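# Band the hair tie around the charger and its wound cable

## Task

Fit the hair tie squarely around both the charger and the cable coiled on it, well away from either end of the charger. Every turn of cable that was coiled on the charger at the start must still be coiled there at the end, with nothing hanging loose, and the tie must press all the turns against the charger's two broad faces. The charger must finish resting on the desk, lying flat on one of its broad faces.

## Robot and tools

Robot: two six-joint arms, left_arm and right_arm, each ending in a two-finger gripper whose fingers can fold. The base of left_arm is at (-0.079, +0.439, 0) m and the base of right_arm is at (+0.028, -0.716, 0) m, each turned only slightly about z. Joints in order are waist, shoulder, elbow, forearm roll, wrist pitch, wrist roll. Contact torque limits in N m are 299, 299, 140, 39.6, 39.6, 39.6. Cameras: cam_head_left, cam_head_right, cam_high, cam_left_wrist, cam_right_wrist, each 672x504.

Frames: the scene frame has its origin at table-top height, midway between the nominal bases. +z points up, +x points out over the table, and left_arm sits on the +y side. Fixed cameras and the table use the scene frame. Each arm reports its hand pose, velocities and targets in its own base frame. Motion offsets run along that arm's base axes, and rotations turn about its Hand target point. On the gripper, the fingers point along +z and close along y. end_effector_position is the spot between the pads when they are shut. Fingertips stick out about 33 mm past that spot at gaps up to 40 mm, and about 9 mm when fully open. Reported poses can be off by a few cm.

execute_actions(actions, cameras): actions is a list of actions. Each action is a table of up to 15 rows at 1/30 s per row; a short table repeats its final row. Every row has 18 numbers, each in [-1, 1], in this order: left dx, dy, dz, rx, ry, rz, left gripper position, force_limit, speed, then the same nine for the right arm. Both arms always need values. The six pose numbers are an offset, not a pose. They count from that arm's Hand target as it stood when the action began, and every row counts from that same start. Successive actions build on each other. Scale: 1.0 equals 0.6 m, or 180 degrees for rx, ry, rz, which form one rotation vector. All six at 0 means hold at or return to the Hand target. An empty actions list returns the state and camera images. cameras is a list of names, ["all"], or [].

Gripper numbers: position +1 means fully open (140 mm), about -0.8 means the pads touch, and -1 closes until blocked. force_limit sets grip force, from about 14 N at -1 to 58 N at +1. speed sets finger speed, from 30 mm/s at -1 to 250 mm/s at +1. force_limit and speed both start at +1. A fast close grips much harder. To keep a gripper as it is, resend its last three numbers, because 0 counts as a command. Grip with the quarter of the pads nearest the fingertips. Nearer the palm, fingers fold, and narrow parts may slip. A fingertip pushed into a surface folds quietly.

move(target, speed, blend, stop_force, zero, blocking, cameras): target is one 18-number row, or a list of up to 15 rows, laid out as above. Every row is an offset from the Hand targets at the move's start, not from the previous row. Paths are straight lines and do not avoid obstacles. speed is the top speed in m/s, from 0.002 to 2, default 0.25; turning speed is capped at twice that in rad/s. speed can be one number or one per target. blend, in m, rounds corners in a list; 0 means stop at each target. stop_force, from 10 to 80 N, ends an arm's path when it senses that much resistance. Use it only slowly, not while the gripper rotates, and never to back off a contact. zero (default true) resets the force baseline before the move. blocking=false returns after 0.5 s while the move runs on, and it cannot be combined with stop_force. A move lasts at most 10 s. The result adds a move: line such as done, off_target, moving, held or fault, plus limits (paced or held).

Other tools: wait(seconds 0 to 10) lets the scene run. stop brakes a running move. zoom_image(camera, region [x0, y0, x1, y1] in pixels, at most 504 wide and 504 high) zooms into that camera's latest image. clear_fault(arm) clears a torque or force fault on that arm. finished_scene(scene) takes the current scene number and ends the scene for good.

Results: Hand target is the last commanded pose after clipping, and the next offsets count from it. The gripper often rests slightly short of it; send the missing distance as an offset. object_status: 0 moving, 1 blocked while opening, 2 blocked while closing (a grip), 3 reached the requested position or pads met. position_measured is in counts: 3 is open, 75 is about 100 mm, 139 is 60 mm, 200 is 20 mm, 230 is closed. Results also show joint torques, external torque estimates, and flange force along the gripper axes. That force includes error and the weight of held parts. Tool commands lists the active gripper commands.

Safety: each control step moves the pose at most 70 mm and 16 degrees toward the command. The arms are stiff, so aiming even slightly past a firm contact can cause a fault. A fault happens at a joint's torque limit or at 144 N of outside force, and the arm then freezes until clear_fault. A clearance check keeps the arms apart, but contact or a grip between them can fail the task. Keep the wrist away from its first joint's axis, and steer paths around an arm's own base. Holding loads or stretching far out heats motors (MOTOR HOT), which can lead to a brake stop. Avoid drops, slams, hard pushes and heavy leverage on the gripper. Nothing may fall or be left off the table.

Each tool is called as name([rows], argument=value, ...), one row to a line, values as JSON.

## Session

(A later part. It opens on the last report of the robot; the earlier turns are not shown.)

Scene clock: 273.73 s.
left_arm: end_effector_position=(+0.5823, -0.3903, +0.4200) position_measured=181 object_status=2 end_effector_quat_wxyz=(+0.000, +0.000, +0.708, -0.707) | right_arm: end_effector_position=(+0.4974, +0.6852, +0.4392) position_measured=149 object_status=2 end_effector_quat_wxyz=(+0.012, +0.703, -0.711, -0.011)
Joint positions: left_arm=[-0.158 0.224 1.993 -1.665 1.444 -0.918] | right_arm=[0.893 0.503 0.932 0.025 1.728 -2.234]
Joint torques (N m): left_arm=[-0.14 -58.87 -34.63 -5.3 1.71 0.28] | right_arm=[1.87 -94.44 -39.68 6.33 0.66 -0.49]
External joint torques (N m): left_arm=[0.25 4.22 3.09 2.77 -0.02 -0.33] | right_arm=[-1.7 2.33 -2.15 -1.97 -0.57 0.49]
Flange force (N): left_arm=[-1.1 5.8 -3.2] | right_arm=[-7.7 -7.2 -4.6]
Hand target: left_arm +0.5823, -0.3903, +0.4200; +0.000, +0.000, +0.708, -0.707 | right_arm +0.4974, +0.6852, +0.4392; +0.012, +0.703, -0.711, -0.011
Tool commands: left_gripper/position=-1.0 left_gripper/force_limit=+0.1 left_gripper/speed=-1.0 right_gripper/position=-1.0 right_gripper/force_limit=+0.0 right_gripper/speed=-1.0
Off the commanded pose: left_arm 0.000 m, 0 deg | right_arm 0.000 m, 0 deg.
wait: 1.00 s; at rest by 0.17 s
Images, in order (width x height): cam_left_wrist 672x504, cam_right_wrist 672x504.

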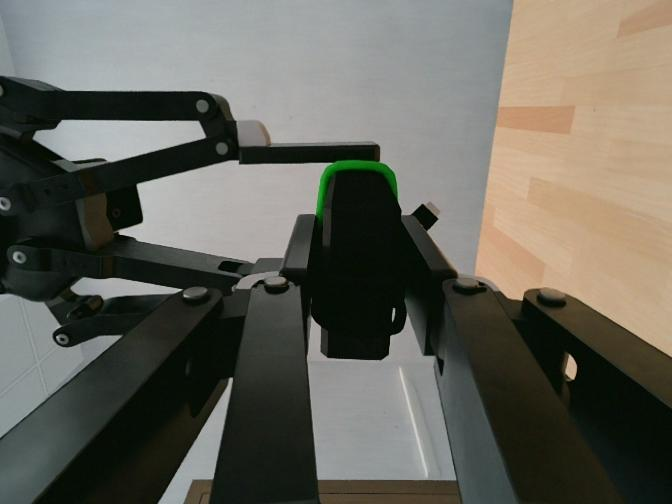

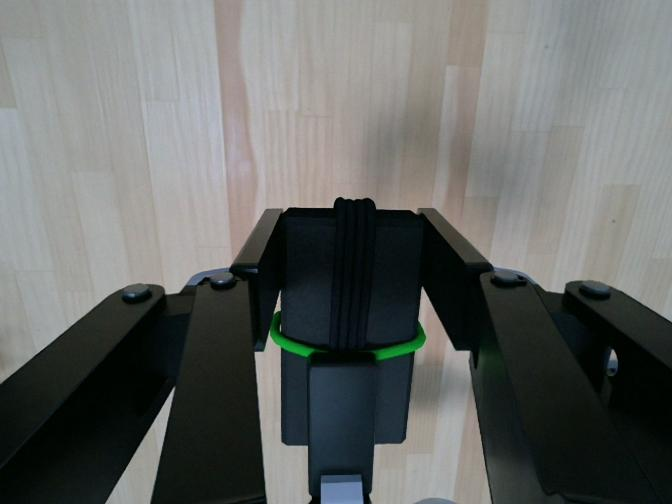

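move([
  [0,0,0,0,0,0,0.2,0,-1,0,0,0,0,0,0,-1,0,-1],
  [0.003,0.35,0,0,0,0,0.2,0,-1,0,0,0,0,0,0,-1,0,-1],
], speed=0.06, cameras=["cam_high","cam_right_wrist","cam_left_wrist"])

zoom_image(camera="cam_right_wrist", region=[220, 150, 480, 504])

zoom_image(camera="cam_left_wrist", region=[200, 80, 500, 330])

Scene clock: 283.30 s.
left_arm: end_effector_position=(+0.5841, -0.1803, +0.4200) position_measured=104 object_status=3 end_effector_quat_wxyz=(+0.000, +0.000, +0.708, -0.707) | right_arm: end_effector_position=(+0.4974, +0.6852, +0.4392) position_measured=149 object_status=2 end_effector_quat_wxyz=(+0.012, +0.703, -0.711, -0.011)
Joint positions: left_arm=[0.198 0.25 1.959 -1.451 1.728 -0.923] | right_arm=[0.893 0.503 0.932 0.025 1.728 -2.234]
Joint torques (N m): left_arm=[-1.32 -58.34 -29.86 -1.97 1.87 0.26] | right_arm=[-2.14 -98.71 -43.08 4.98 -0.25 -0.31]
External joint torques (N m): left_arm=[1.1 1.57 -1 0.19 -0.19 -0.31] | right_arm=[2.32 5.36 0.84 -0.6 0.35 0.31]
Flange force (N): left_arm=[-3.7 0.3 -2.7] | right_arm=[-8.8 -2.6 -0.4]
Hand target: left_arm +0.5841, -0.1803, +0.4200; +0.000, +0.000, +0.708, -0.707 | right_arm +0.4974, +0.6852, +0.4392; +0.012, +0.703, -0.711, -0.011
Off the commanded pose: left_arm 0.000 m, 0 deg | right_arm 0.000 m, 0 deg.
move: done
Images, in order (width x height): cam_high 672x504, cam_left_wrist 672x504, cam_right_wrist 672x504.

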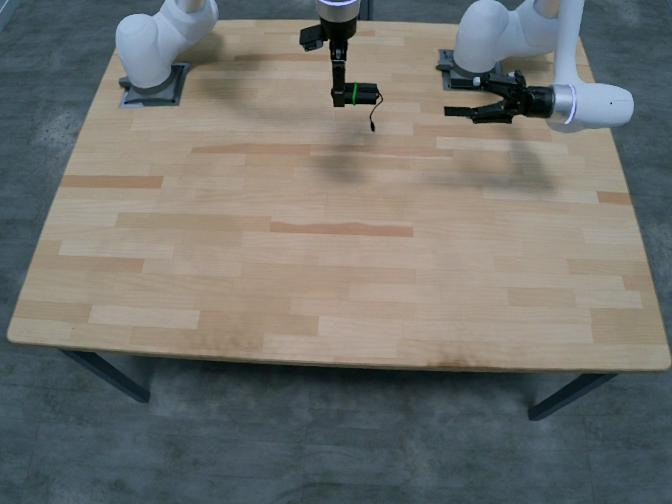

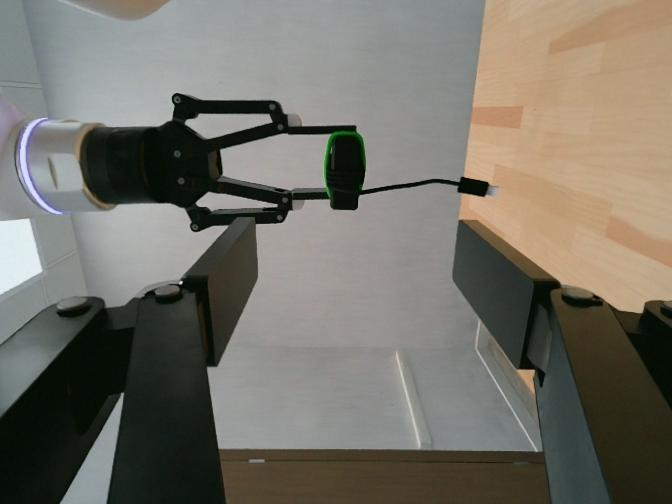

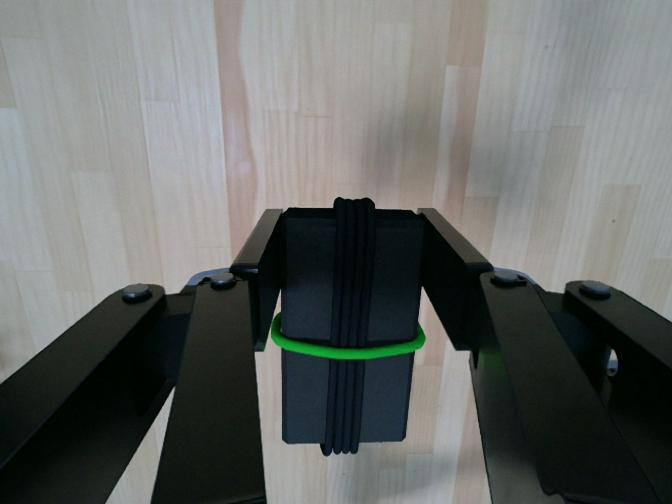

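Scaled by 1.424.

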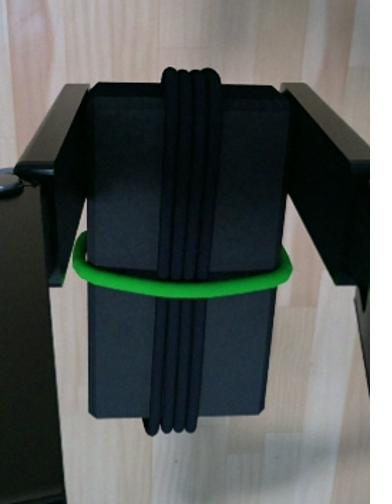

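Scaled by 1.680.

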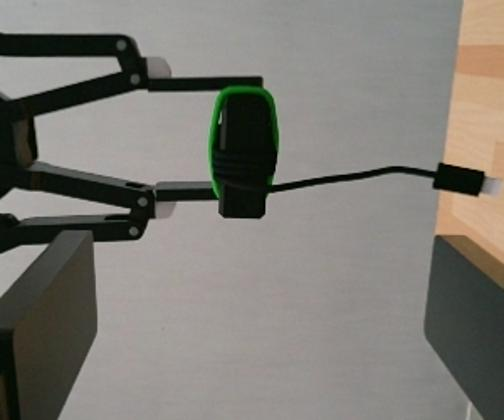

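move([
  [0,0.05,0,0,0,0,0.2,0,-1,0,0,-0.53,0,0,0,-1,0,-1],
  [0,0.05,0,0,0,0,0.2,0,-1,-0.003,-0.13,-0.615,0,0,0,-1,0,-1],
], speed=0.12, cameras=["cam_high"])

zoom_image(camera="cam_high", region=[270, 90, 440, 240])

move(target=[0,0,0,0,0,0,0.2,0,-1,0,0,-0.06,0,0,0,-1,0,-1], speed=0.012, stop_force=10, cameras=["cam_high","cam_right_wrist"])

zoom_image(camera="cam_high", region=[270, 90, 440, 240])

Scene clock: 298.33 s.
left_arm: end_effector_position=(+0.5841, -0.1503, +0.4200) position_measured=104 object_status=3 end_effector_quat_wxyz=(+0.000, +0.000, +0.708, -0.707) | right_arm: end_effector_position=(+0.4956, +0.6072, +0.0703) position_measured=149 object_status=2 end_effector_quat_wxyz=(+0.012, +0.703, -0.711, -0.011)
Joint positions: left_arm=[0.246 0.261 1.943 -1.422 1.767 -0.922] | right_arm=[0.832 0.524 1.585 0.026 1.055 -2.311]
Joint torques (N m): left_arm=[-1.4 -59.84 -29.86 -1.81 1.86 0.26] | right_arm=[-2.23 -94.44 -37.6 4.27 -0.21 -0.3]
External joint torques (N m): left_arm=[1.5 1.86 -0.98 0.18 -0.18 -0.31] | right_arm=[2.31 5.88 1.19 -0.5 0.29 0.3]
Flange force (N): left_arm=[-3.8 0.6 -3.6] | right_arm=[-6.6 -1.3 5.2]
Hand target: left_arm +0.5841, -0.1503, +0.4200; +0.000, +0.000, +0.708, -0.707 | right_arm +0.4956, +0.6072, +0.0702; +0.012, +0.703, -0.711, -0.011
Off the commanded pose: left_arm 0.000 m, 0 deg | right_arm 0.000 m, 0 deg.
move: done
Images, in order (width x height): cam_high 672x504.

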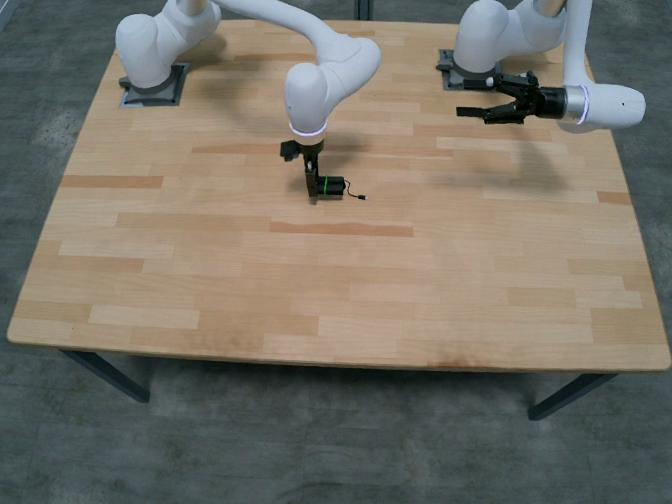

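Scaled by 2.965.

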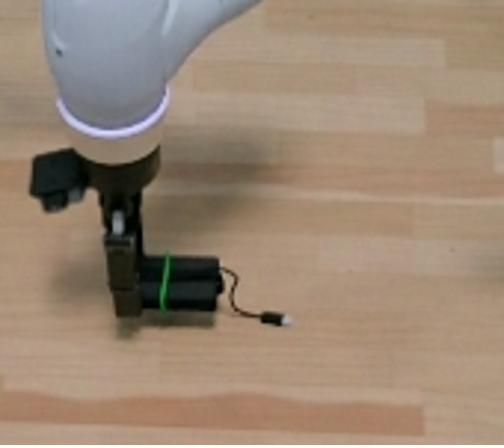

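Scene clock: 301.77 s.
left_arm: end_effector_position=(+0.5841, -0.1503, +0.4200) position_measured=104 object_status=3 end_effector_quat_wxyz=(+0.000, +0.000, +0.708, -0.707) | right_arm: end_effector_position=(+0.4956, +0.6072, +0.0360) position_measured=149 object_status=2 end_effector_quat_wxyz=(+0.012, +0.703, -0.711, -0.011)
Joint positions: left_arm=[0.246 0.261 1.943 -1.422 1.767 -0.922] | right_arm=[0.832 0.553 1.608 0.027 1.002 -2.313]
Joint torques (N m): left_arm=[-1.33 -59.55 -29.78 -1.87 1.83 0.27] | right_arm=[-0.42 -85.1 -31.24 4.6 -0.84 -0.34]
External joint torques (N m): left_arm=[0.99 1.79 -1.05 0.22 -0.15 -0.32] | right_arm=[0.69 -5.62 -4.01 -0.94 0.94 0.34]
Flange force (N): left_arm=[-4.0 0.5 -2.9] | right_arm=[-2.8 -0.4 -9.0]
Hand target: left_arm +0.5841, -0.1503, +0.4200; +0.000, +0.000, +0.708, -0.707 | right_arm +0.4956, +0.6072, +0.0361; +0.012, +0.703, -0.711, -0.011 (not the last commanded pose)
Off the commanded pose: left_arm 0.000 m, 0 deg | right_arm 0.002 m, 0 deg.
move: contact (right_arm)
Images, in order (width x height): cam_high 672x504, cam_right_wrist 672x504.

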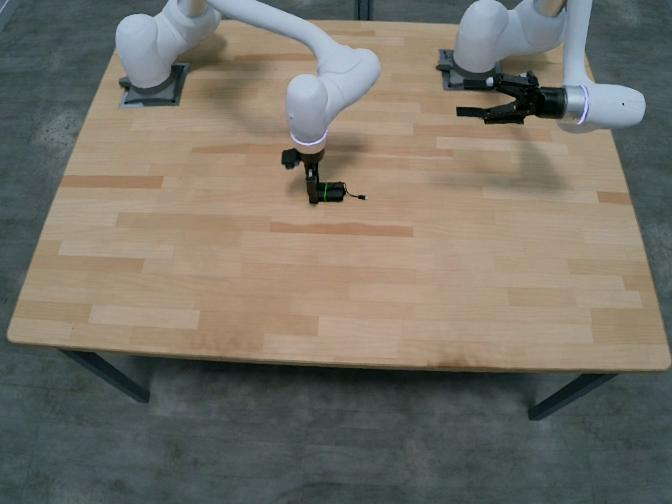

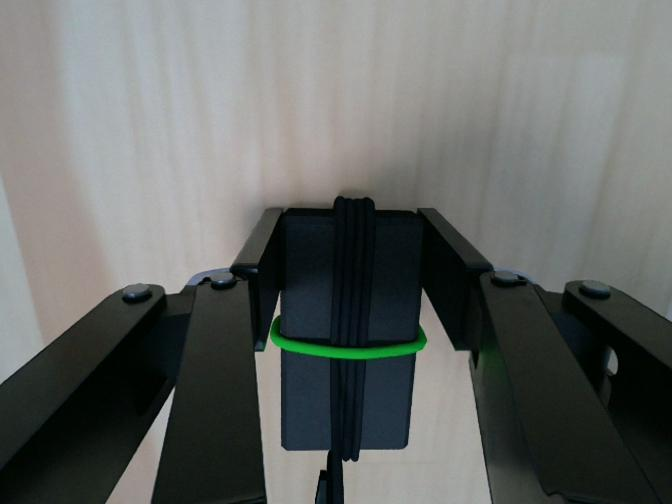

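Scaled by 2.965.

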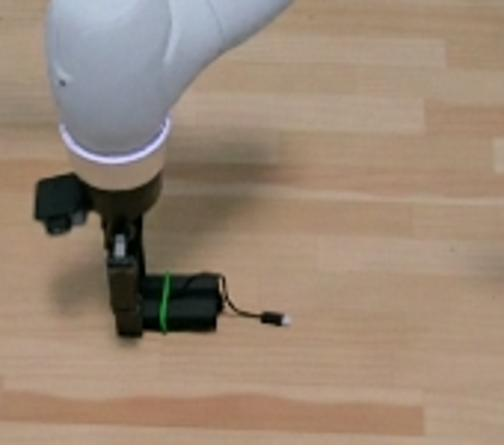

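move([
  [0,0,0,0,0,0,0.2,0,-1,0,0,0.01,0,0,0,-1,0,-1],
  [0,0,0,0,0,0,0.2,0,-1,-0.0015,-0.05,0.01,0,0,0,-1,0,-1],
], speed=0.04)

move(target=[0,0,0,0,0,0,0.2,0,-1,0,0,-0.02,0,0,0,-1,0,-1], speed=0.01, stop_force=10, cameras=["cam_high","cam_right_wrist"])

zoom_image(camera="cam_high", region=[270, 90, 440, 240])

Scene clock: 309.63 s.
left_arm: end_effector_position=(+0.5841, -0.1503, +0.4200) position_measured=104 object_status=3 end_effector_quat_wxyz=(+0.000, +0.000, +0.708, -0.707) | right_arm: end_effector_position=(+0.4947, +0.5772, +0.0421) position_measured=149 object_status=2 end_effector_quat_wxyz=(+0.012, +0.703, -0.711, -0.011)
Joint positions: left_arm=[0.246 0.261 1.943 -1.422 1.767 -0.922] | right_arm=[0.807 0.517 1.657 0.027 0.99 -2.338]
Joint torques (N m): left_arm=[-1.32 -60.04 -29.8 -1.81 1.84 0.23] | right_arm=[-1.91 -92.23 -35.87 4.18 -0.25 -0.3]
External joint torques (N m): left_arm=[1.41 2.36 -1 0.17 -0.17 -0.28] | right_arm=[1.72 6.15 1.09 -0.58 0.34 0.3]
Flange force (N): left_arm=[-4.5 1.2 -3.7] | right_arm=[-6.4 -2.3 5.7]
Hand target: left_arm +0.5841, -0.1503, +0.4200; +0.000, +0.000, +0.708, -0.707 | right_arm +0.4947, +0.5772, +0.0421; +0.012, +0.703, -0.711, -0.011
Off the commanded pose: left_arm 0.000 m, 0 deg | right_arm 0.000 m, 0 deg.
move: done

Scene clock: 310.87 s.
left_arm: end_effector_position=(+0.5841, -0.1503, +0.4200) position_measured=104 object_status=3 end_effector_quat_wxyz=(+0.000, +0.000, +0.708, -0.707) | right_arm: end_effector_position=(+0.4948, +0.5772, +0.0358) position_measured=149 object_status=2 end_effector_quat_wxyz=(+0.012, +0.703, -0.711, -0.011)
Joint positions: left_arm=[0.246 0.261 1.943 -1.422 1.767 -0.922] | right_arm=[0.807 0.523 1.661 0.027 0.981 -2.338]
Joint torques (N m): left_arm=[-1.31 -59.75 -29.84 -1.84 1.84 0.24] | right_arm=[0.19 -78.15 -29.51 4.72 -1.42 -0.24]
External joint torques (N m): left_arm=[1.2 2.01 -0.97 0.2 -0.17 -0.29] | right_arm=[0.08 -9.09 -5.31 -1.11 1.51 0.24]
Flange force (N): left_arm=[-4.1 0.8 -3.3] | right_arm=[-1.1 0.0 -14.2]
Hand target: left_arm +0.5841, -0.1503, +0.4200; +0.000, +0.000, +0.708, -0.707 | right_arm +0.4947, +0.5772, +0.0358; +0.012, +0.703, -0.711, -0.011 (not the last commanded pose)
Off the commanded pose: left_arm 0.000 m, 0 deg | right_arm 0.006 m, 0 deg.
move: contact (right_arm)
Images, in order (width x height): cam_high 672x504, cam_right_wrist 672x504.

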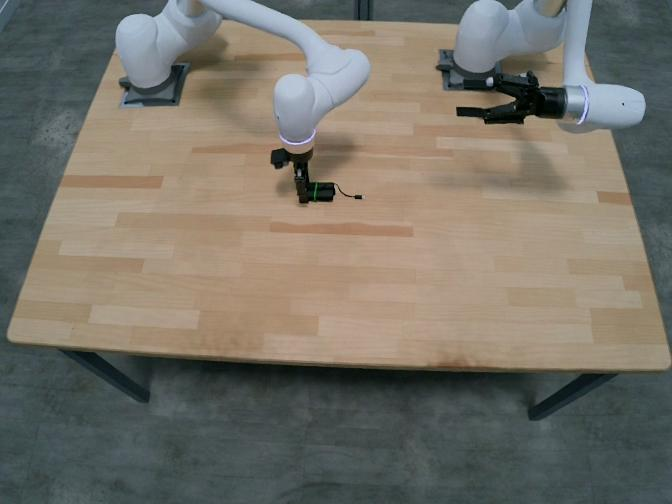

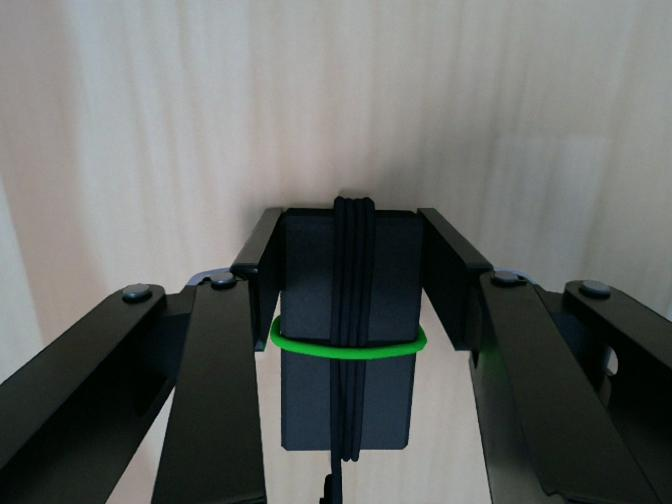

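Scaled by 2.965.

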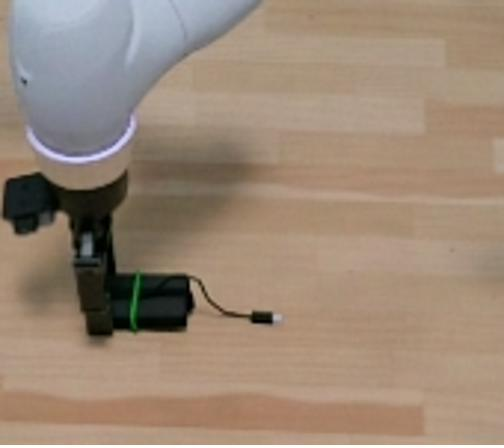

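move(target=[0,-0.4307,-0.2833,0.385,-0.385,-0.385,-0.1,0,0,0,0,0,0,0,0,-1,0,-1], speed=0.2, cameras=["cam_high","cam_left_wrist"])

Scene clock: 324.10 s.
left_arm: end_effector_position=(+0.5841, -0.4044, +0.2530) position_measured=141 object_status=3 end_effector_quat_wxyz=(+0.001, +0.700, +0.714, -0.014) | right_arm: end_effector_position=(+0.4947, +0.5772, +0.0358) position_measured=149 object_status=2 end_effector_quat_wxyz=(+0.012, +0.703, -0.711, -0.011)
Joint positions: left_arm=[-0.641 0.287 1.577 -0.03 1.28 -0.651] | right_arm=[0.807 0.523 1.661 0.027 0.981 -2.338]
Joint torques (N m): left_arm=[-1.43 -72.44 -39.53 3.72 0.24 0.31] | right_arm=[-0.16 -77.96 -29.44 4.7 -1.41 -0.26]
External joint torques (N m): left_arm=[1.36 2.58 -0.86 0.39 -0.21 -0.31] | right_arm=[0.18 -9.25 -5.31 -1.11 1.5 0.26]
Flange force (N): left_arm=[-2.1 5.6 0.4] | right_arm=[-1.0 0.2 -14.3]
Hand target: left_arm +0.5841, -0.4044, +0.2531; +0.001, +0.700, +0.714, -0.014 (not the last commanded pose) | right_arm +0.4947, +0.5772, +0.0358; +0.012, +0.703, -0.711, -0.011
Off the commanded pose: left_arm 0.005 m, 2 deg | right_arm 0.000 m, 0 deg.
move: held (left_arm; a check stopped the path); limits=held
pose unreachable (left arm): on one or more control steps of this call, first in action 0 (counted from 0), this arm could not follow its commanded pose, so it was not sent that pose on those steps. It may still have moved: this result reports where it is.
cause: moving toward the commanded pose would bring a part of the arm too close to another arm (this arm's gripper and a part of the right arm just beyond its joint 4 (forearm roll), at the place that arm is still heading or pushing toward).
Images, in order (width x height): cam_high 672x504, cam_left_wrist 672x504.

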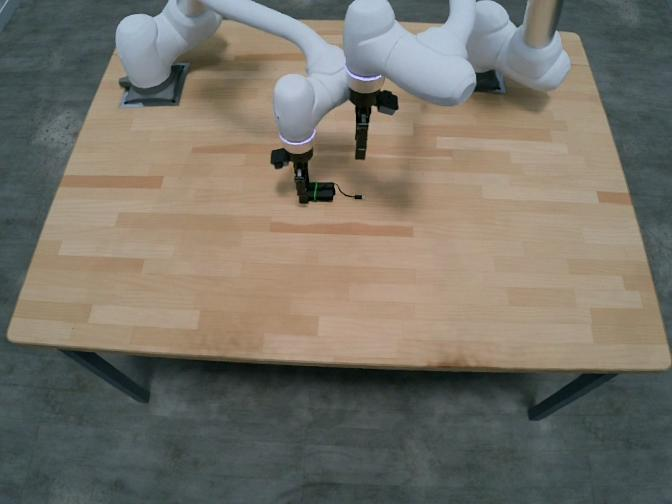

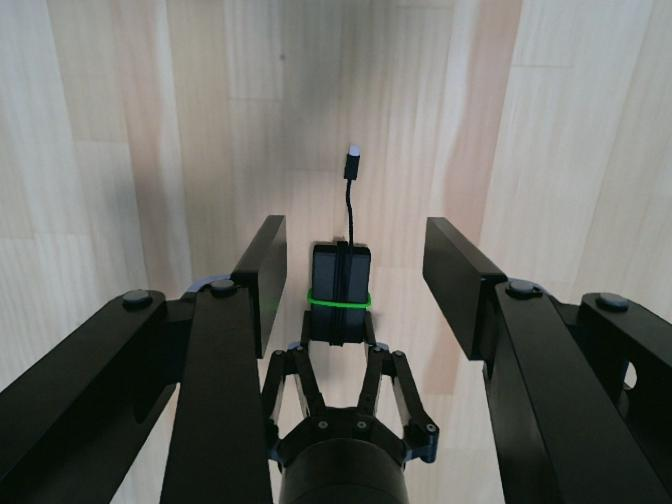

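move([
  [0,0.02,0.02,0,0,0,-0.1,0,0,0,0,0,0,0,0,0.0,0,-1],
  [0,0.02,0.02,0,0,0,-0.1,0,0,0,0,0.2,0,0,0,0.0,0,-1],
  [0,0.02,0.02,0,0,0,-0.1,0,0,-0.05,-0.35,0.4,0,0,0,0.0,0,-1],
], speed=0.12, cameras=["all"])

zoom_image(camera="cam_high", region=[290, 150, 390, 240])

zoom_image(camera="cam_left_wrist", region=[280, 120, 430, 400])

zoom_image(camera="cam_head_left", region=[340, 260, 460, 350])

Scene clock: 332.50 s.
left_arm: end_effector_position=(+0.5841, -0.3924, +0.2651) position_measured=141 object_status=3 end_effector_quat_wxyz=(+0.001, +0.700, +0.714, -0.014) | right_arm: end_effector_position=(+0.4648, +0.3672, +0.2757) position_measured=129 object_status=3 end_effector_quat_wxyz=(+0.012, +0.703, -0.711, -0.011)
Joint positions: left_arm=[-0.627 0.271 1.575 -0.03 1.298 -0.638] | right_arm=[0.601 0.104 1.759 0.018 1.305 -2.534]
Joint torques (N m): left_arm=[-1.28 -70.2 -39.21 4.05 0.3 0.33] | right_arm=[-2.38 -52.64 -39.92 4.64 -0.2 -0.3]
External joint torques (N m): left_arm=[1.08 1.56 -1.44 0.09 -0.27 -0.33] | right_arm=[2.29 1.17 -0.66 -0.47 0.3 0.3]
Flange force (N): left_arm=[-2.1 4.9 -0.8] | right_arm=[-5.4 0.1 -0.9]
Hand target: left_arm +0.5841, -0.3924, +0.2651; +0.001, +0.700, +0.714, -0.014 | right_arm +0.4647, +0.3672, +0.2758; +0.012, +0.703, -0.711, -0.011
Off the commanded pose: left_arm 0.000 m, 0 deg | right_arm 0.000 m, 0 deg.
move: done

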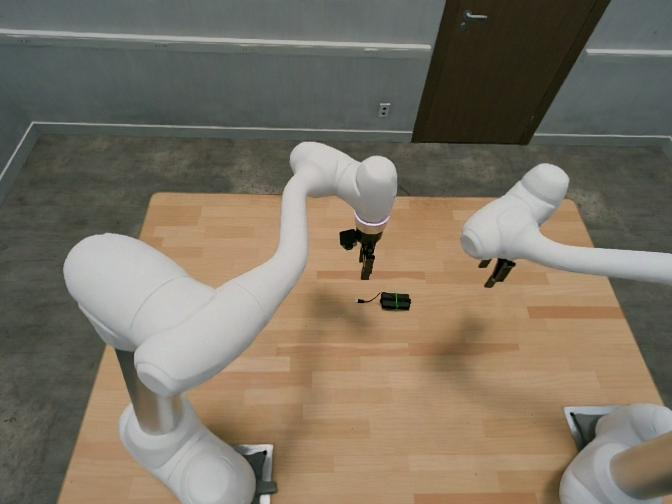

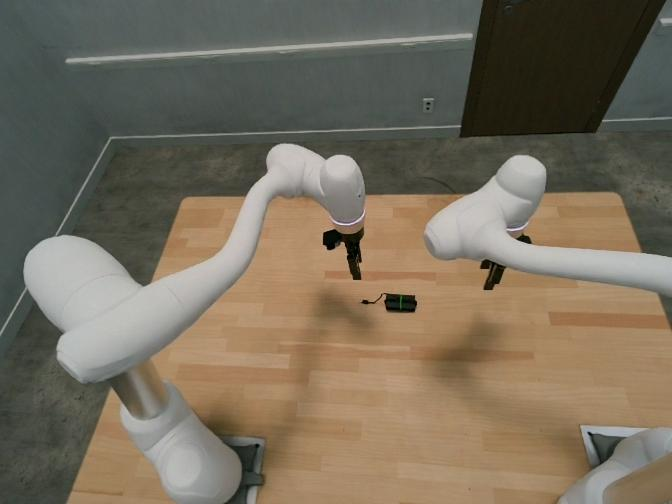

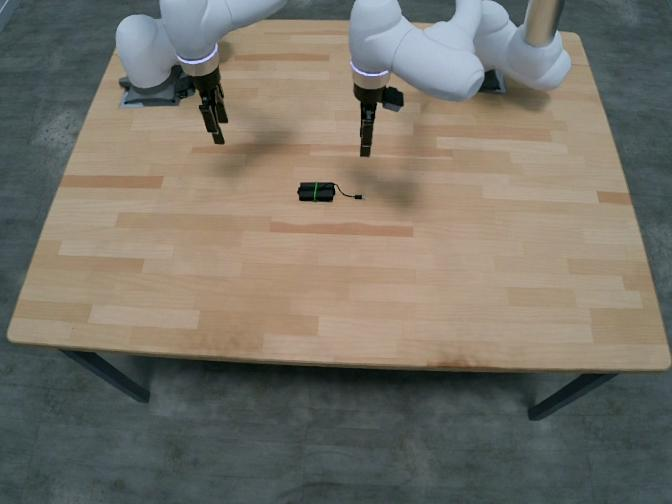

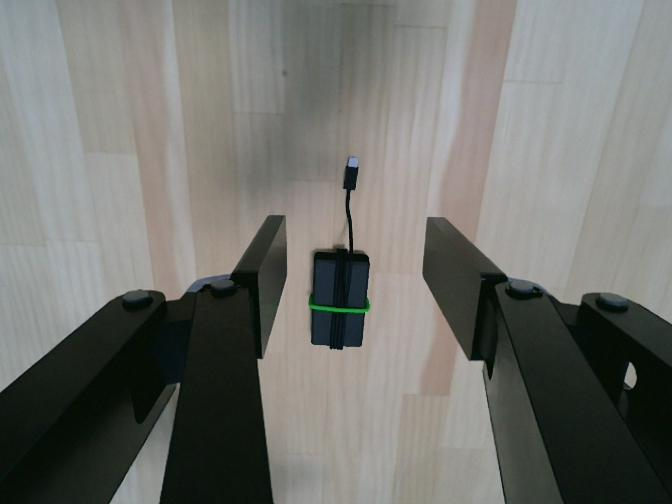

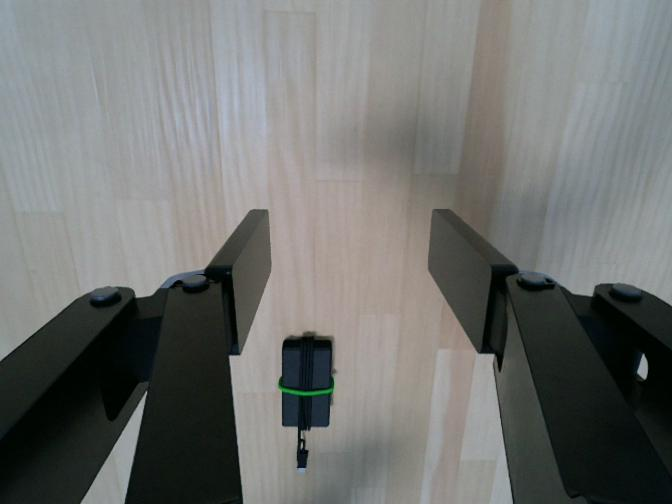

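Scaled by 5.040.

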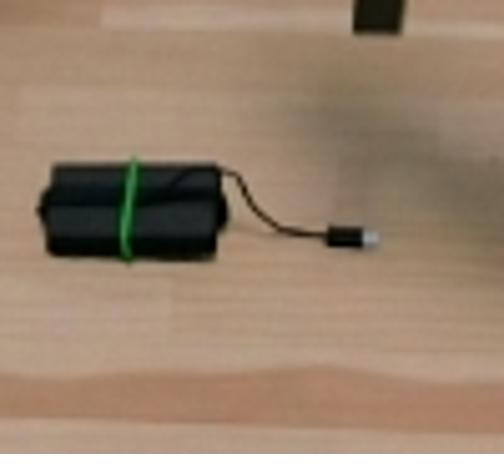

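Scaled by 1.800.

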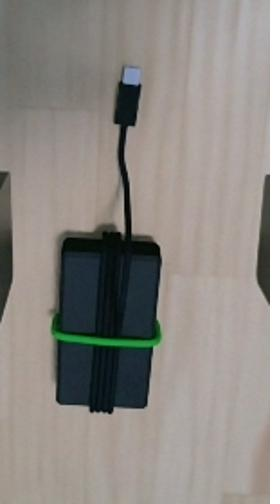

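Scaled by 4.200.

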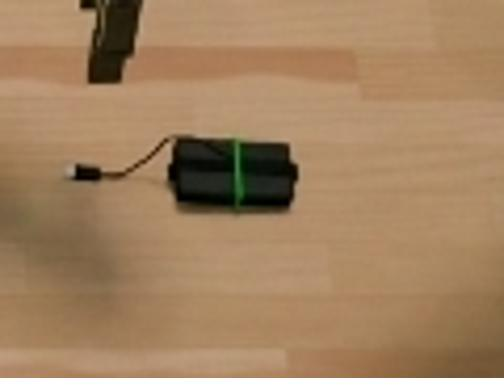

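move(target=[0.01,-0.015,-0.24,0,0,0,-0.2,0,0,0,0,0,0,0,0,0.0,0,-1], speed=0.12, cameras=["cam_left_wrist"])

Scene clock: 339.33 s.
left_arm: end_effector_position=(+0.5901, -0.4014, +0.1211) position_measured=154 object_status=3 end_effector_quat_wxyz=(+0.001, +0.700, +0.714, -0.014) | right_arm: end_effector_position=(+0.4647, +0.3672, +0.2758) position_measured=129 object_status=3 end_effector_quat_wxyz=(+0.012, +0.703, -0.711, -0.011)
Joint positions: left_arm=[-0.632 0.376 1.71 -0.033 1.058 -0.635] | right_arm=[0.601 0.104 1.759 0.018 1.305 -2.534]
Joint torques (N m): left_arm=[-1.39 -76.77 -35.46 3.63 0.3 0.35] | right_arm=[-2 -53.07 -39.95 4.69 -0.2 -0.34]
External joint torques (N m): left_arm=[1.52 1.58 -1.27 0.12 -0.27 -0.35] | right_arm=[2.13 1.86 -0.44 -0.51 0.3 0.34]
Flange force (N): left_arm=[-1.4 4.9 0.5] | right_arm=[-5.7 -0.6 -0.3]
Hand target: left_arm +0.5901, -0.4014, +0.1211; +0.001, +0.700, +0.714, -0.014 | right_arm +0.4647, +0.3672, +0.2758; +0.012, +0.703, -0.711, -0.011
Off the commanded pose: left_arm 0.000 m, 0 deg | right_arm 0.000 m, 0 deg.
move: done
Images, in order (width x height): cam_left_wrist 672x504.

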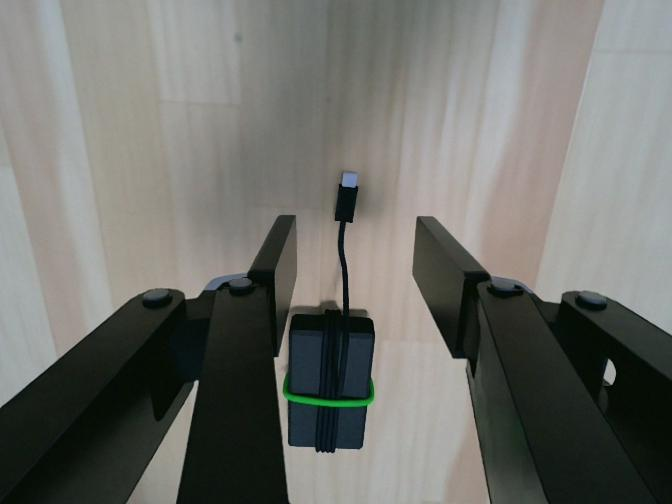

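move([
  [-0.004,-0.014,-0.08,0,0,0,-0.2,0,0,0,0,0,0,0,0,0.0,0,-1],
  [-0.004,-0.014,-0.137,0,0,0,-0.2,0,0,0,0,0,0,0,0,0.0,0,-1],
], speed=0.06, cameras=["cam_left_wrist"])

Scene clock: 346.03 s.
left_arm: end_effector_position=(+0.5877, -0.4098, +0.0389) position_measured=154 object_status=3 end_effector_quat_wxyz=(+0.001, +0.700, +0.714, -0.014) | right_arm: end_effector_position=(+0.4647, +0.3672, +0.2758) position_measured=129 object_status=3 end_effector_quat_wxyz=(+0.012, +0.703, -0.711, -0.011)
Joint positions: left_arm=[-0.644 0.454 1.767 -0.036 0.923 -0.641] | right_arm=[0.601 0.104 1.759 0.018 1.305 -2.534]
Joint torques (N m): left_arm=[-1.57 -81.01 -32.32 3.32 0.26 0.3] | right_arm=[-1.99 -52.86 -39.83 4.67 -0.18 -0.28]
External joint torques (N m): left_arm=[1.47 1.97 -1.17 0.1 -0.23 -0.3] | right_arm=[2.08 1.54 -0.61 -0.5 0.28 0.28]
Flange force (N): left_arm=[-1.5 5.0 1.5] | right_arm=[-5.4 -0.5 -0.6]
Hand target: left_arm +0.5877, -0.4098, +0.0389; +0.001, +0.700, +0.714, -0.014 | right_arm +0.4647, +0.3672, +0.2758; +0.012, +0.703, -0.711, -0.011
Off the commanded pose: left_arm 0.000 m, 0 deg | right_arm 0.000 m, 0 deg.
move: done
Images, in order (width x height): cam_left_wrist 672x504.

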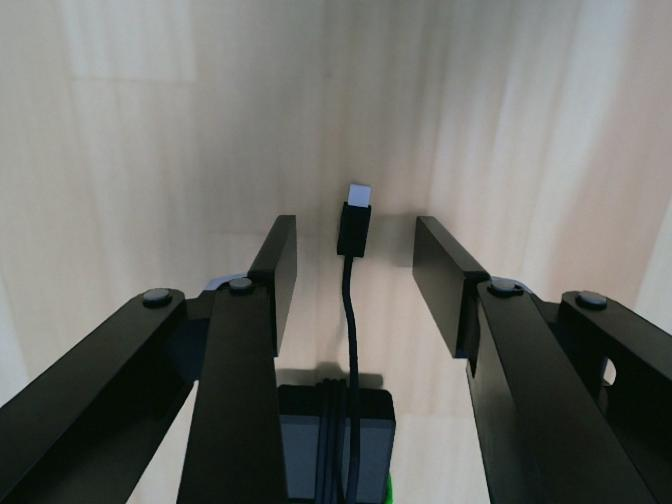

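move([
  [0,0,0,0,0,0,-1,-1,-1,0,0,0,0,0,0,0.0,0,-1],
  [0,0.015,0,0,0,0,-1,-1,-1,0,0,0,0,0,0,0.0,0,-1],
], speed=0.02, cameras=["cam_left_wrist","cam_high"])

zoom_image(camera="cam_high", region=[290, 150, 390, 240])

zoom_image(camera="cam_left_wrist", region=[220, 300, 470, 504])

Scene clock: 352.03 s.
left_arm: end_effector_position=(+0.5877, -0.4007, +0.0389) position_measured=214 object_status=2 end_effector_quat_wxyz=(+0.001, +0.700, +0.714, -0.014) | right_arm: end_effector_position=(+0.4647, +0.3672, +0.2758) position_measured=129 object_status=3 end_effector_quat_wxyz=(+0.012, +0.703, -0.711, -0.011)
Joint positions: left_arm=[-0.634 0.447 1.778 -0.036 0.919 -0.631] | right_arm=[0.601 0.104 1.759 0.018 1.305 -2.534]
Joint torques (N m): left_arm=[-1.21 -79.79 -32.08 3.38 0.33 0.29] | right_arm=[-2.17 -52.72 -39.92 4.69 -0.18 -0.33]
External joint torques (N m): left_arm=[1.17 1.3 -1.3 0.02 -0.29 -0.3] | right_arm=[1.97 1.7 -0.49 -0.53 0.28 0.33]
Flange force (N): left_arm=[-1.4 4.2 0.9] | right_arm=[-5.3 -0.6 -0.4]
Hand target: left_arm +0.5877, -0.4008, +0.0389; +0.001, +0.700, +0.714, -0.014 | right_arm +0.4647, +0.3672, +0.2758; +0.012, +0.703, -0.711, -0.011
Off the commanded pose: left_arm 0.000 m, 0 deg | right_arm 0.000 m, 0 deg.
move: done
Images, in order (width x height): cam_high 672x504, cam_left_wrist 672x504.

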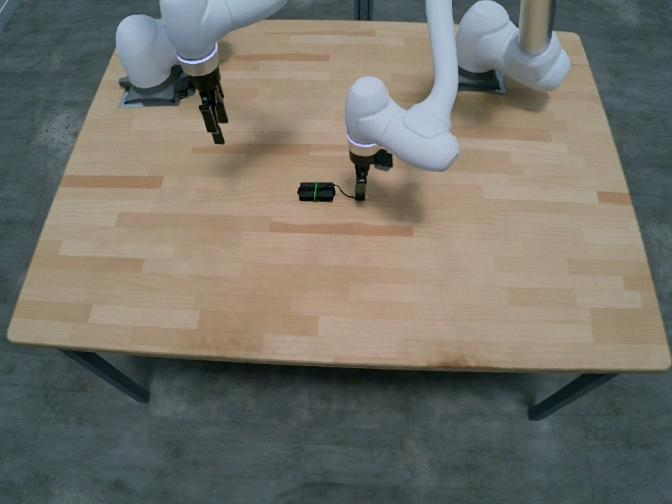

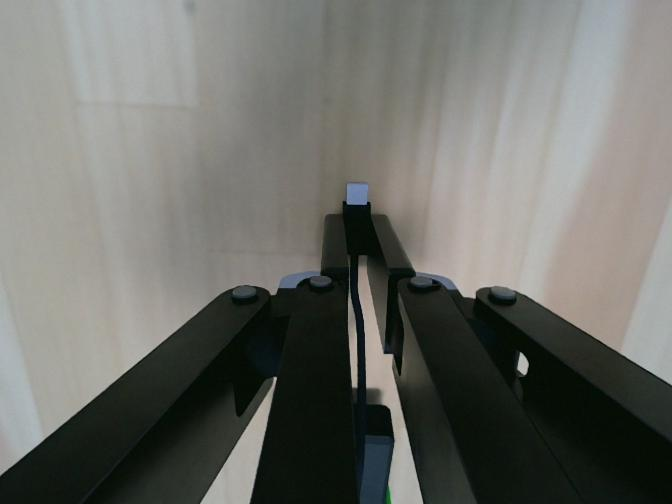

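Scaled by 5.040.

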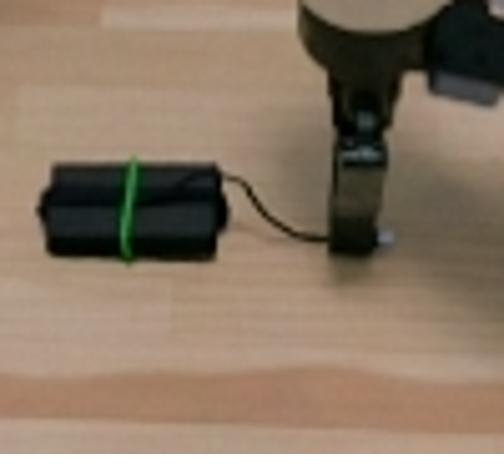

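Scaled by 2.016.

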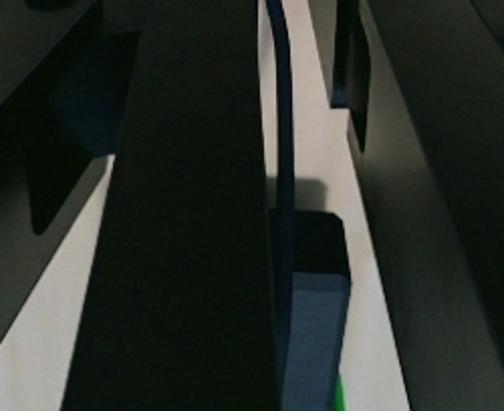

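Pull a little more.

move(target=[0,0.025,0,0,0,0,-1,-1,-1,0,0,0,0,0,0,0.0,0,-1], speed=0.015, cameras=["cam_high"])

zoom_image(camera="cam_high", region=[290, 150, 390, 240])

Scene clock: 355.97 s.
left_arm: end_effector_position=(+0.5877, -0.3858, +0.0389) position_measured=214 object_status=2 end_effector_quat_wxyz=(+0.001, +0.700, +0.714, -0.014) | right_arm: end_effector_position=(+0.4647, +0.3672, +0.2758) position_measured=129 object_status=3 end_effector_quat_wxyz=(+0.012, +0.703, -0.711, -0.011)
Joint positions: left_arm=[-0.616 0.437 1.795 -0.036 0.913 -0.614] | right_arm=[0.601 0.104 1.759 0.018 1.305 -2.534]
Joint torques (N m): left_arm=[-1.38 -78.76 -32.07 3.35 0.29 0.35] | right_arm=[-2.09 -52.48 -39.87 4.71 -0.2 -0.3]
External joint torques (N m): left_arm=[1.18 1.54 -1.16 0.03 -0.26 -0.35] | right_arm=[2.15 0.94 -0.64 -0.52 0.3 0.3]
Flange force (N): left_arm=[-1.4 4.3 1.2] | right_arm=[-5.0 0.3 -1.0]
Hand target: left_arm +0.5877, -0.3858, +0.0389; +0.001, +0.700, +0.714, -0.014 | right_arm +0.4647, +0.3672, +0.2758; +0.012, +0.703, -0.711, -0.011
Off the commanded pose: left_arm 0.000 m, 0 deg | right_arm 0.000 m, 0 deg.
move: done
Images, in order (width x height): cam_high 672x504.

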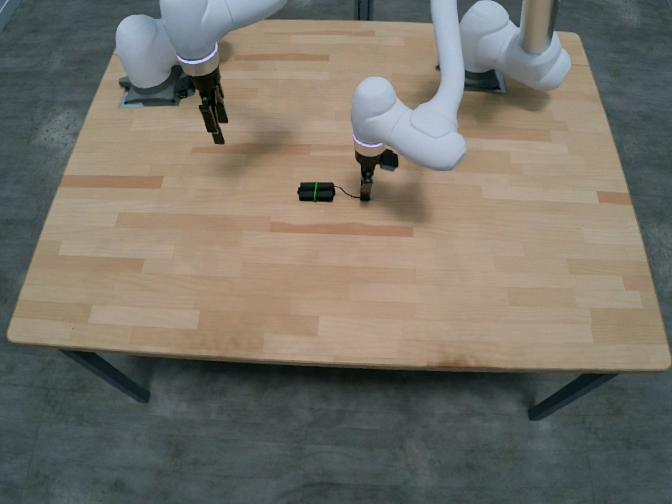

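Scaled by 5.040.

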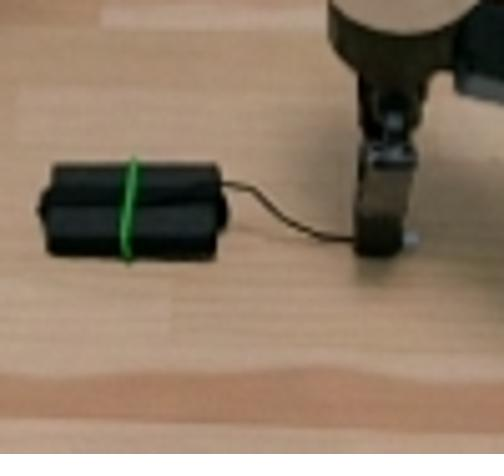

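move(target=[0,0.022,0,0,0,0,-1,-1,-1,0,0,0,0,0,0,0.0,0,-1], speed=0.015, cameras=["cam_high"])

zoom_image(camera="cam_high", region=[290, 150, 390, 240])

move([
  [0,0,0,0,0,0,-0.5,-1,-1,0,0,0,0,0,0,0.0,0,-1],
  [0,0,0.2,0,0,0,-0.5,-1,-1,0,0,0,0,0,0,0.0,0,-1],
  [0,0.1,0.35,0,0,0,-0.5,-1,-1,0,0,0,0,0,0,0.0,0,-1],
], speed=0.12, cameras=["cam_high","cam_left_wrist","cam_head_right"])

zoom_image(camera="cam_high", region=[290, 150, 390, 240])

zoom_image(camera="cam_left_wrist", region=[270, 150, 440, 420])

zoom_image(camera="cam_head_right", region=[330, 260, 450, 350])

Scene clock: 363.17 s.
left_arm: end_effector_position=(+0.5877, -0.3726, +0.0389) position_measured=214 object_status=2 end_effector_quat_wxyz=(+0.001, +0.700, +0.714, -0.014) | right_arm: end_effector_position=(+0.4647, +0.3672, +0.2758) position_measured=129 object_status=3 end_effector_quat_wxyz=(+0.012, +0.703, -0.711, -0.011)
Joint positions: left_arm=[-0.601 0.428 1.809 -0.036 0.908 -0.598] | right_arm=[0.601 0.104 1.759 0.018 1.305 -2.534]
Joint torques (N m): left_arm=[-1.13 -77.96 -32.03 3.33 0.3 0.31] | right_arm=[-1.99 -52.8 -39.96 4.69 -0.18 -0.29]
External joint torques (N m): left_arm=[1.23 1.52 -1.1 0.05 -0.27 -0.31] | right_arm=[1.98 1.59 -0.51 -0.51 0.27 0.29]
Flange force (N): left_arm=[-1.1 4.2 1.2] | right_arm=[-5.2 -0.5 -0.5]
Hand target: left_arm +0.5877, -0.3726, +0.0389; +0.001, +0.700, +0.714, -0.014 | right_arm +0.4647, +0.3672, +0.2758; +0.012, +0.703, -0.711, -0.011
Off the commanded pose: left_arm 0.000 m, 0 deg | right_arm 0.000 m, 0 deg.
move: done
Images, in order (width x height): cam_high 672x504.

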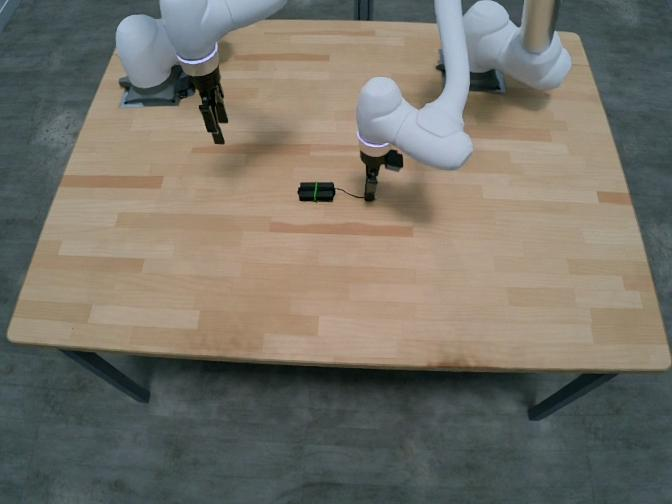

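Scaled by 5.040.

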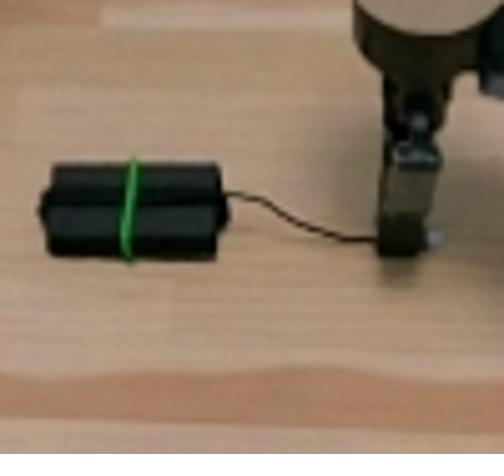

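Scene clock: 366.30 s.
left_arm: end_effector_position=(+0.5877, -0.3125, +0.2488) position_measured=192 object_status=3 end_effector_quat_wxyz=(+0.001, +0.700, +0.714, -0.014) | right_arm: end_effector_position=(+0.4647, +0.3672, +0.2758) position_measured=129 object_status=3 end_effector_quat_wxyz=(+0.012, +0.703, -0.711, -0.011)
Joint positions: left_arm=[-0.526 0.222 1.669 -0.03 1.256 -0.537] | right_arm=[0.601 0.104 1.759 0.018 1.305 -2.534]
Joint torques (N m): left_arm=[-1.06 -64.91 -38.82 4.01 0.27 0.33] | right_arm=[-2.06 -52.85 -39.99 4.7 -0.17 -0.29]
External joint torques (N m): left_arm=[1.2 1.52 -1.33 0.09 -0.23 -0.33] | right_arm=[2.05 1.54 -0.61 -0.51 0.26 0.29]
Flange force (N): left_arm=[-1.2 4.9 -0.6] | right_arm=[-5.4 -0.5 -0.6]
Hand target: left_arm +0.5877, -0.3126, +0.2489; +0.001, +0.700, +0.714, -0.014 | right_arm +0.4647, +0.3672, +0.2758; +0.012, +0.703, -0.711, -0.011
Off the commanded pose: left_arm 0.000 m, 0 deg | right_arm 0.000 m, 0 deg.
move: done
Images, in order (width x height): cam_head_right 672x504, cam_high 672x504, cam_left_wrist 672x504.

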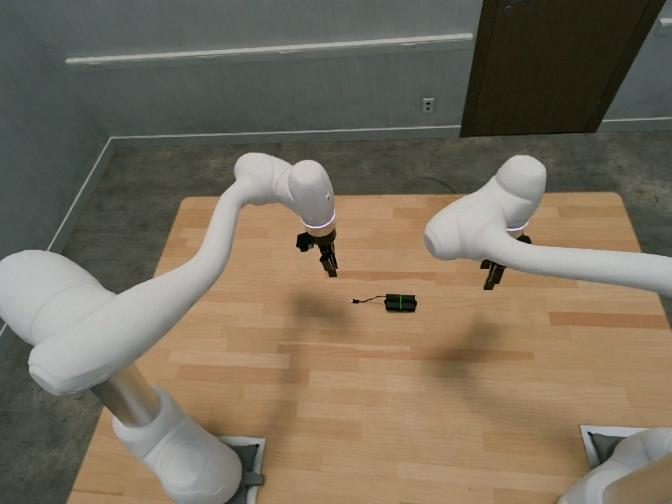

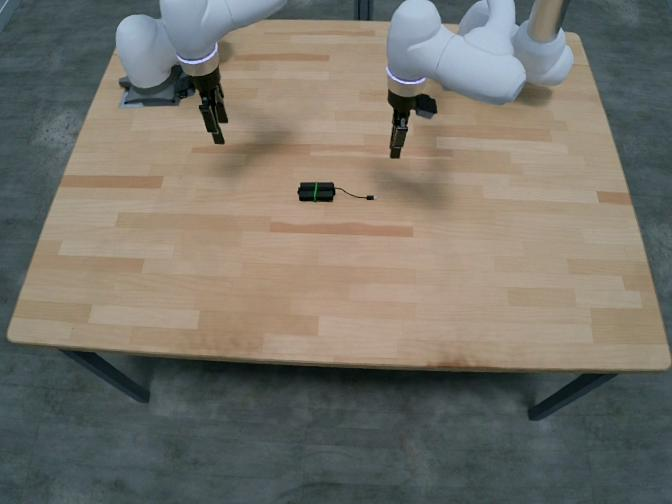

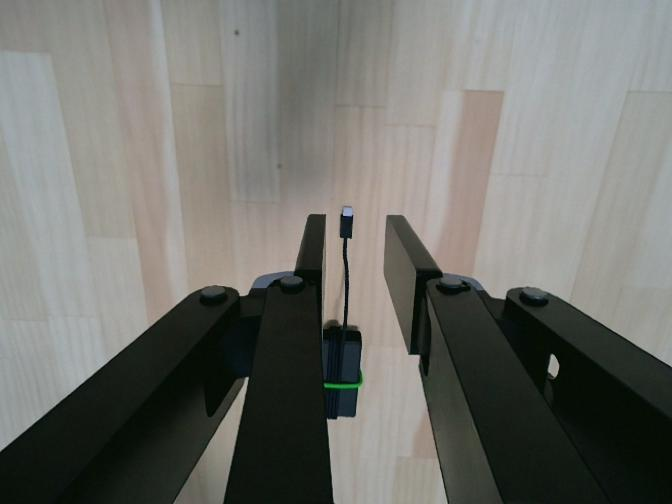

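Scaled by 5.040.

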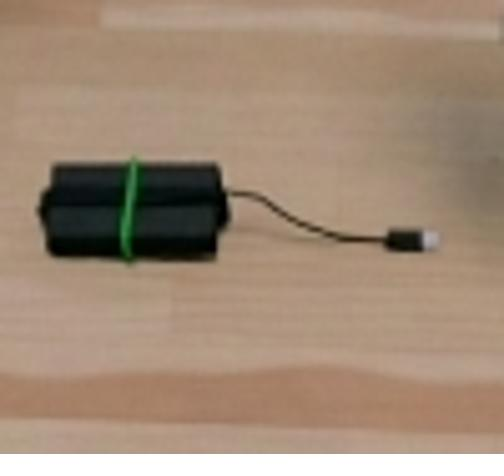

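Scaled by 1.867.

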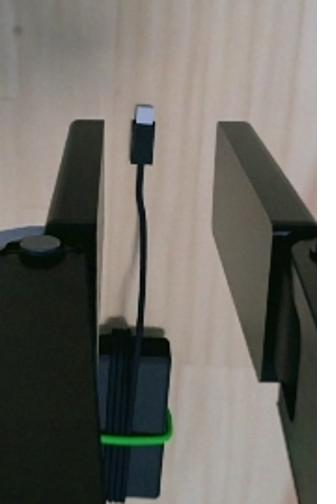

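Scaled by 4.200.

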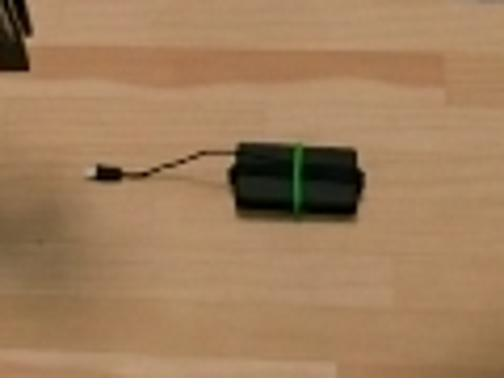

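Good final state.

finished_scene(scene=2)

The scene is finished: the task was done.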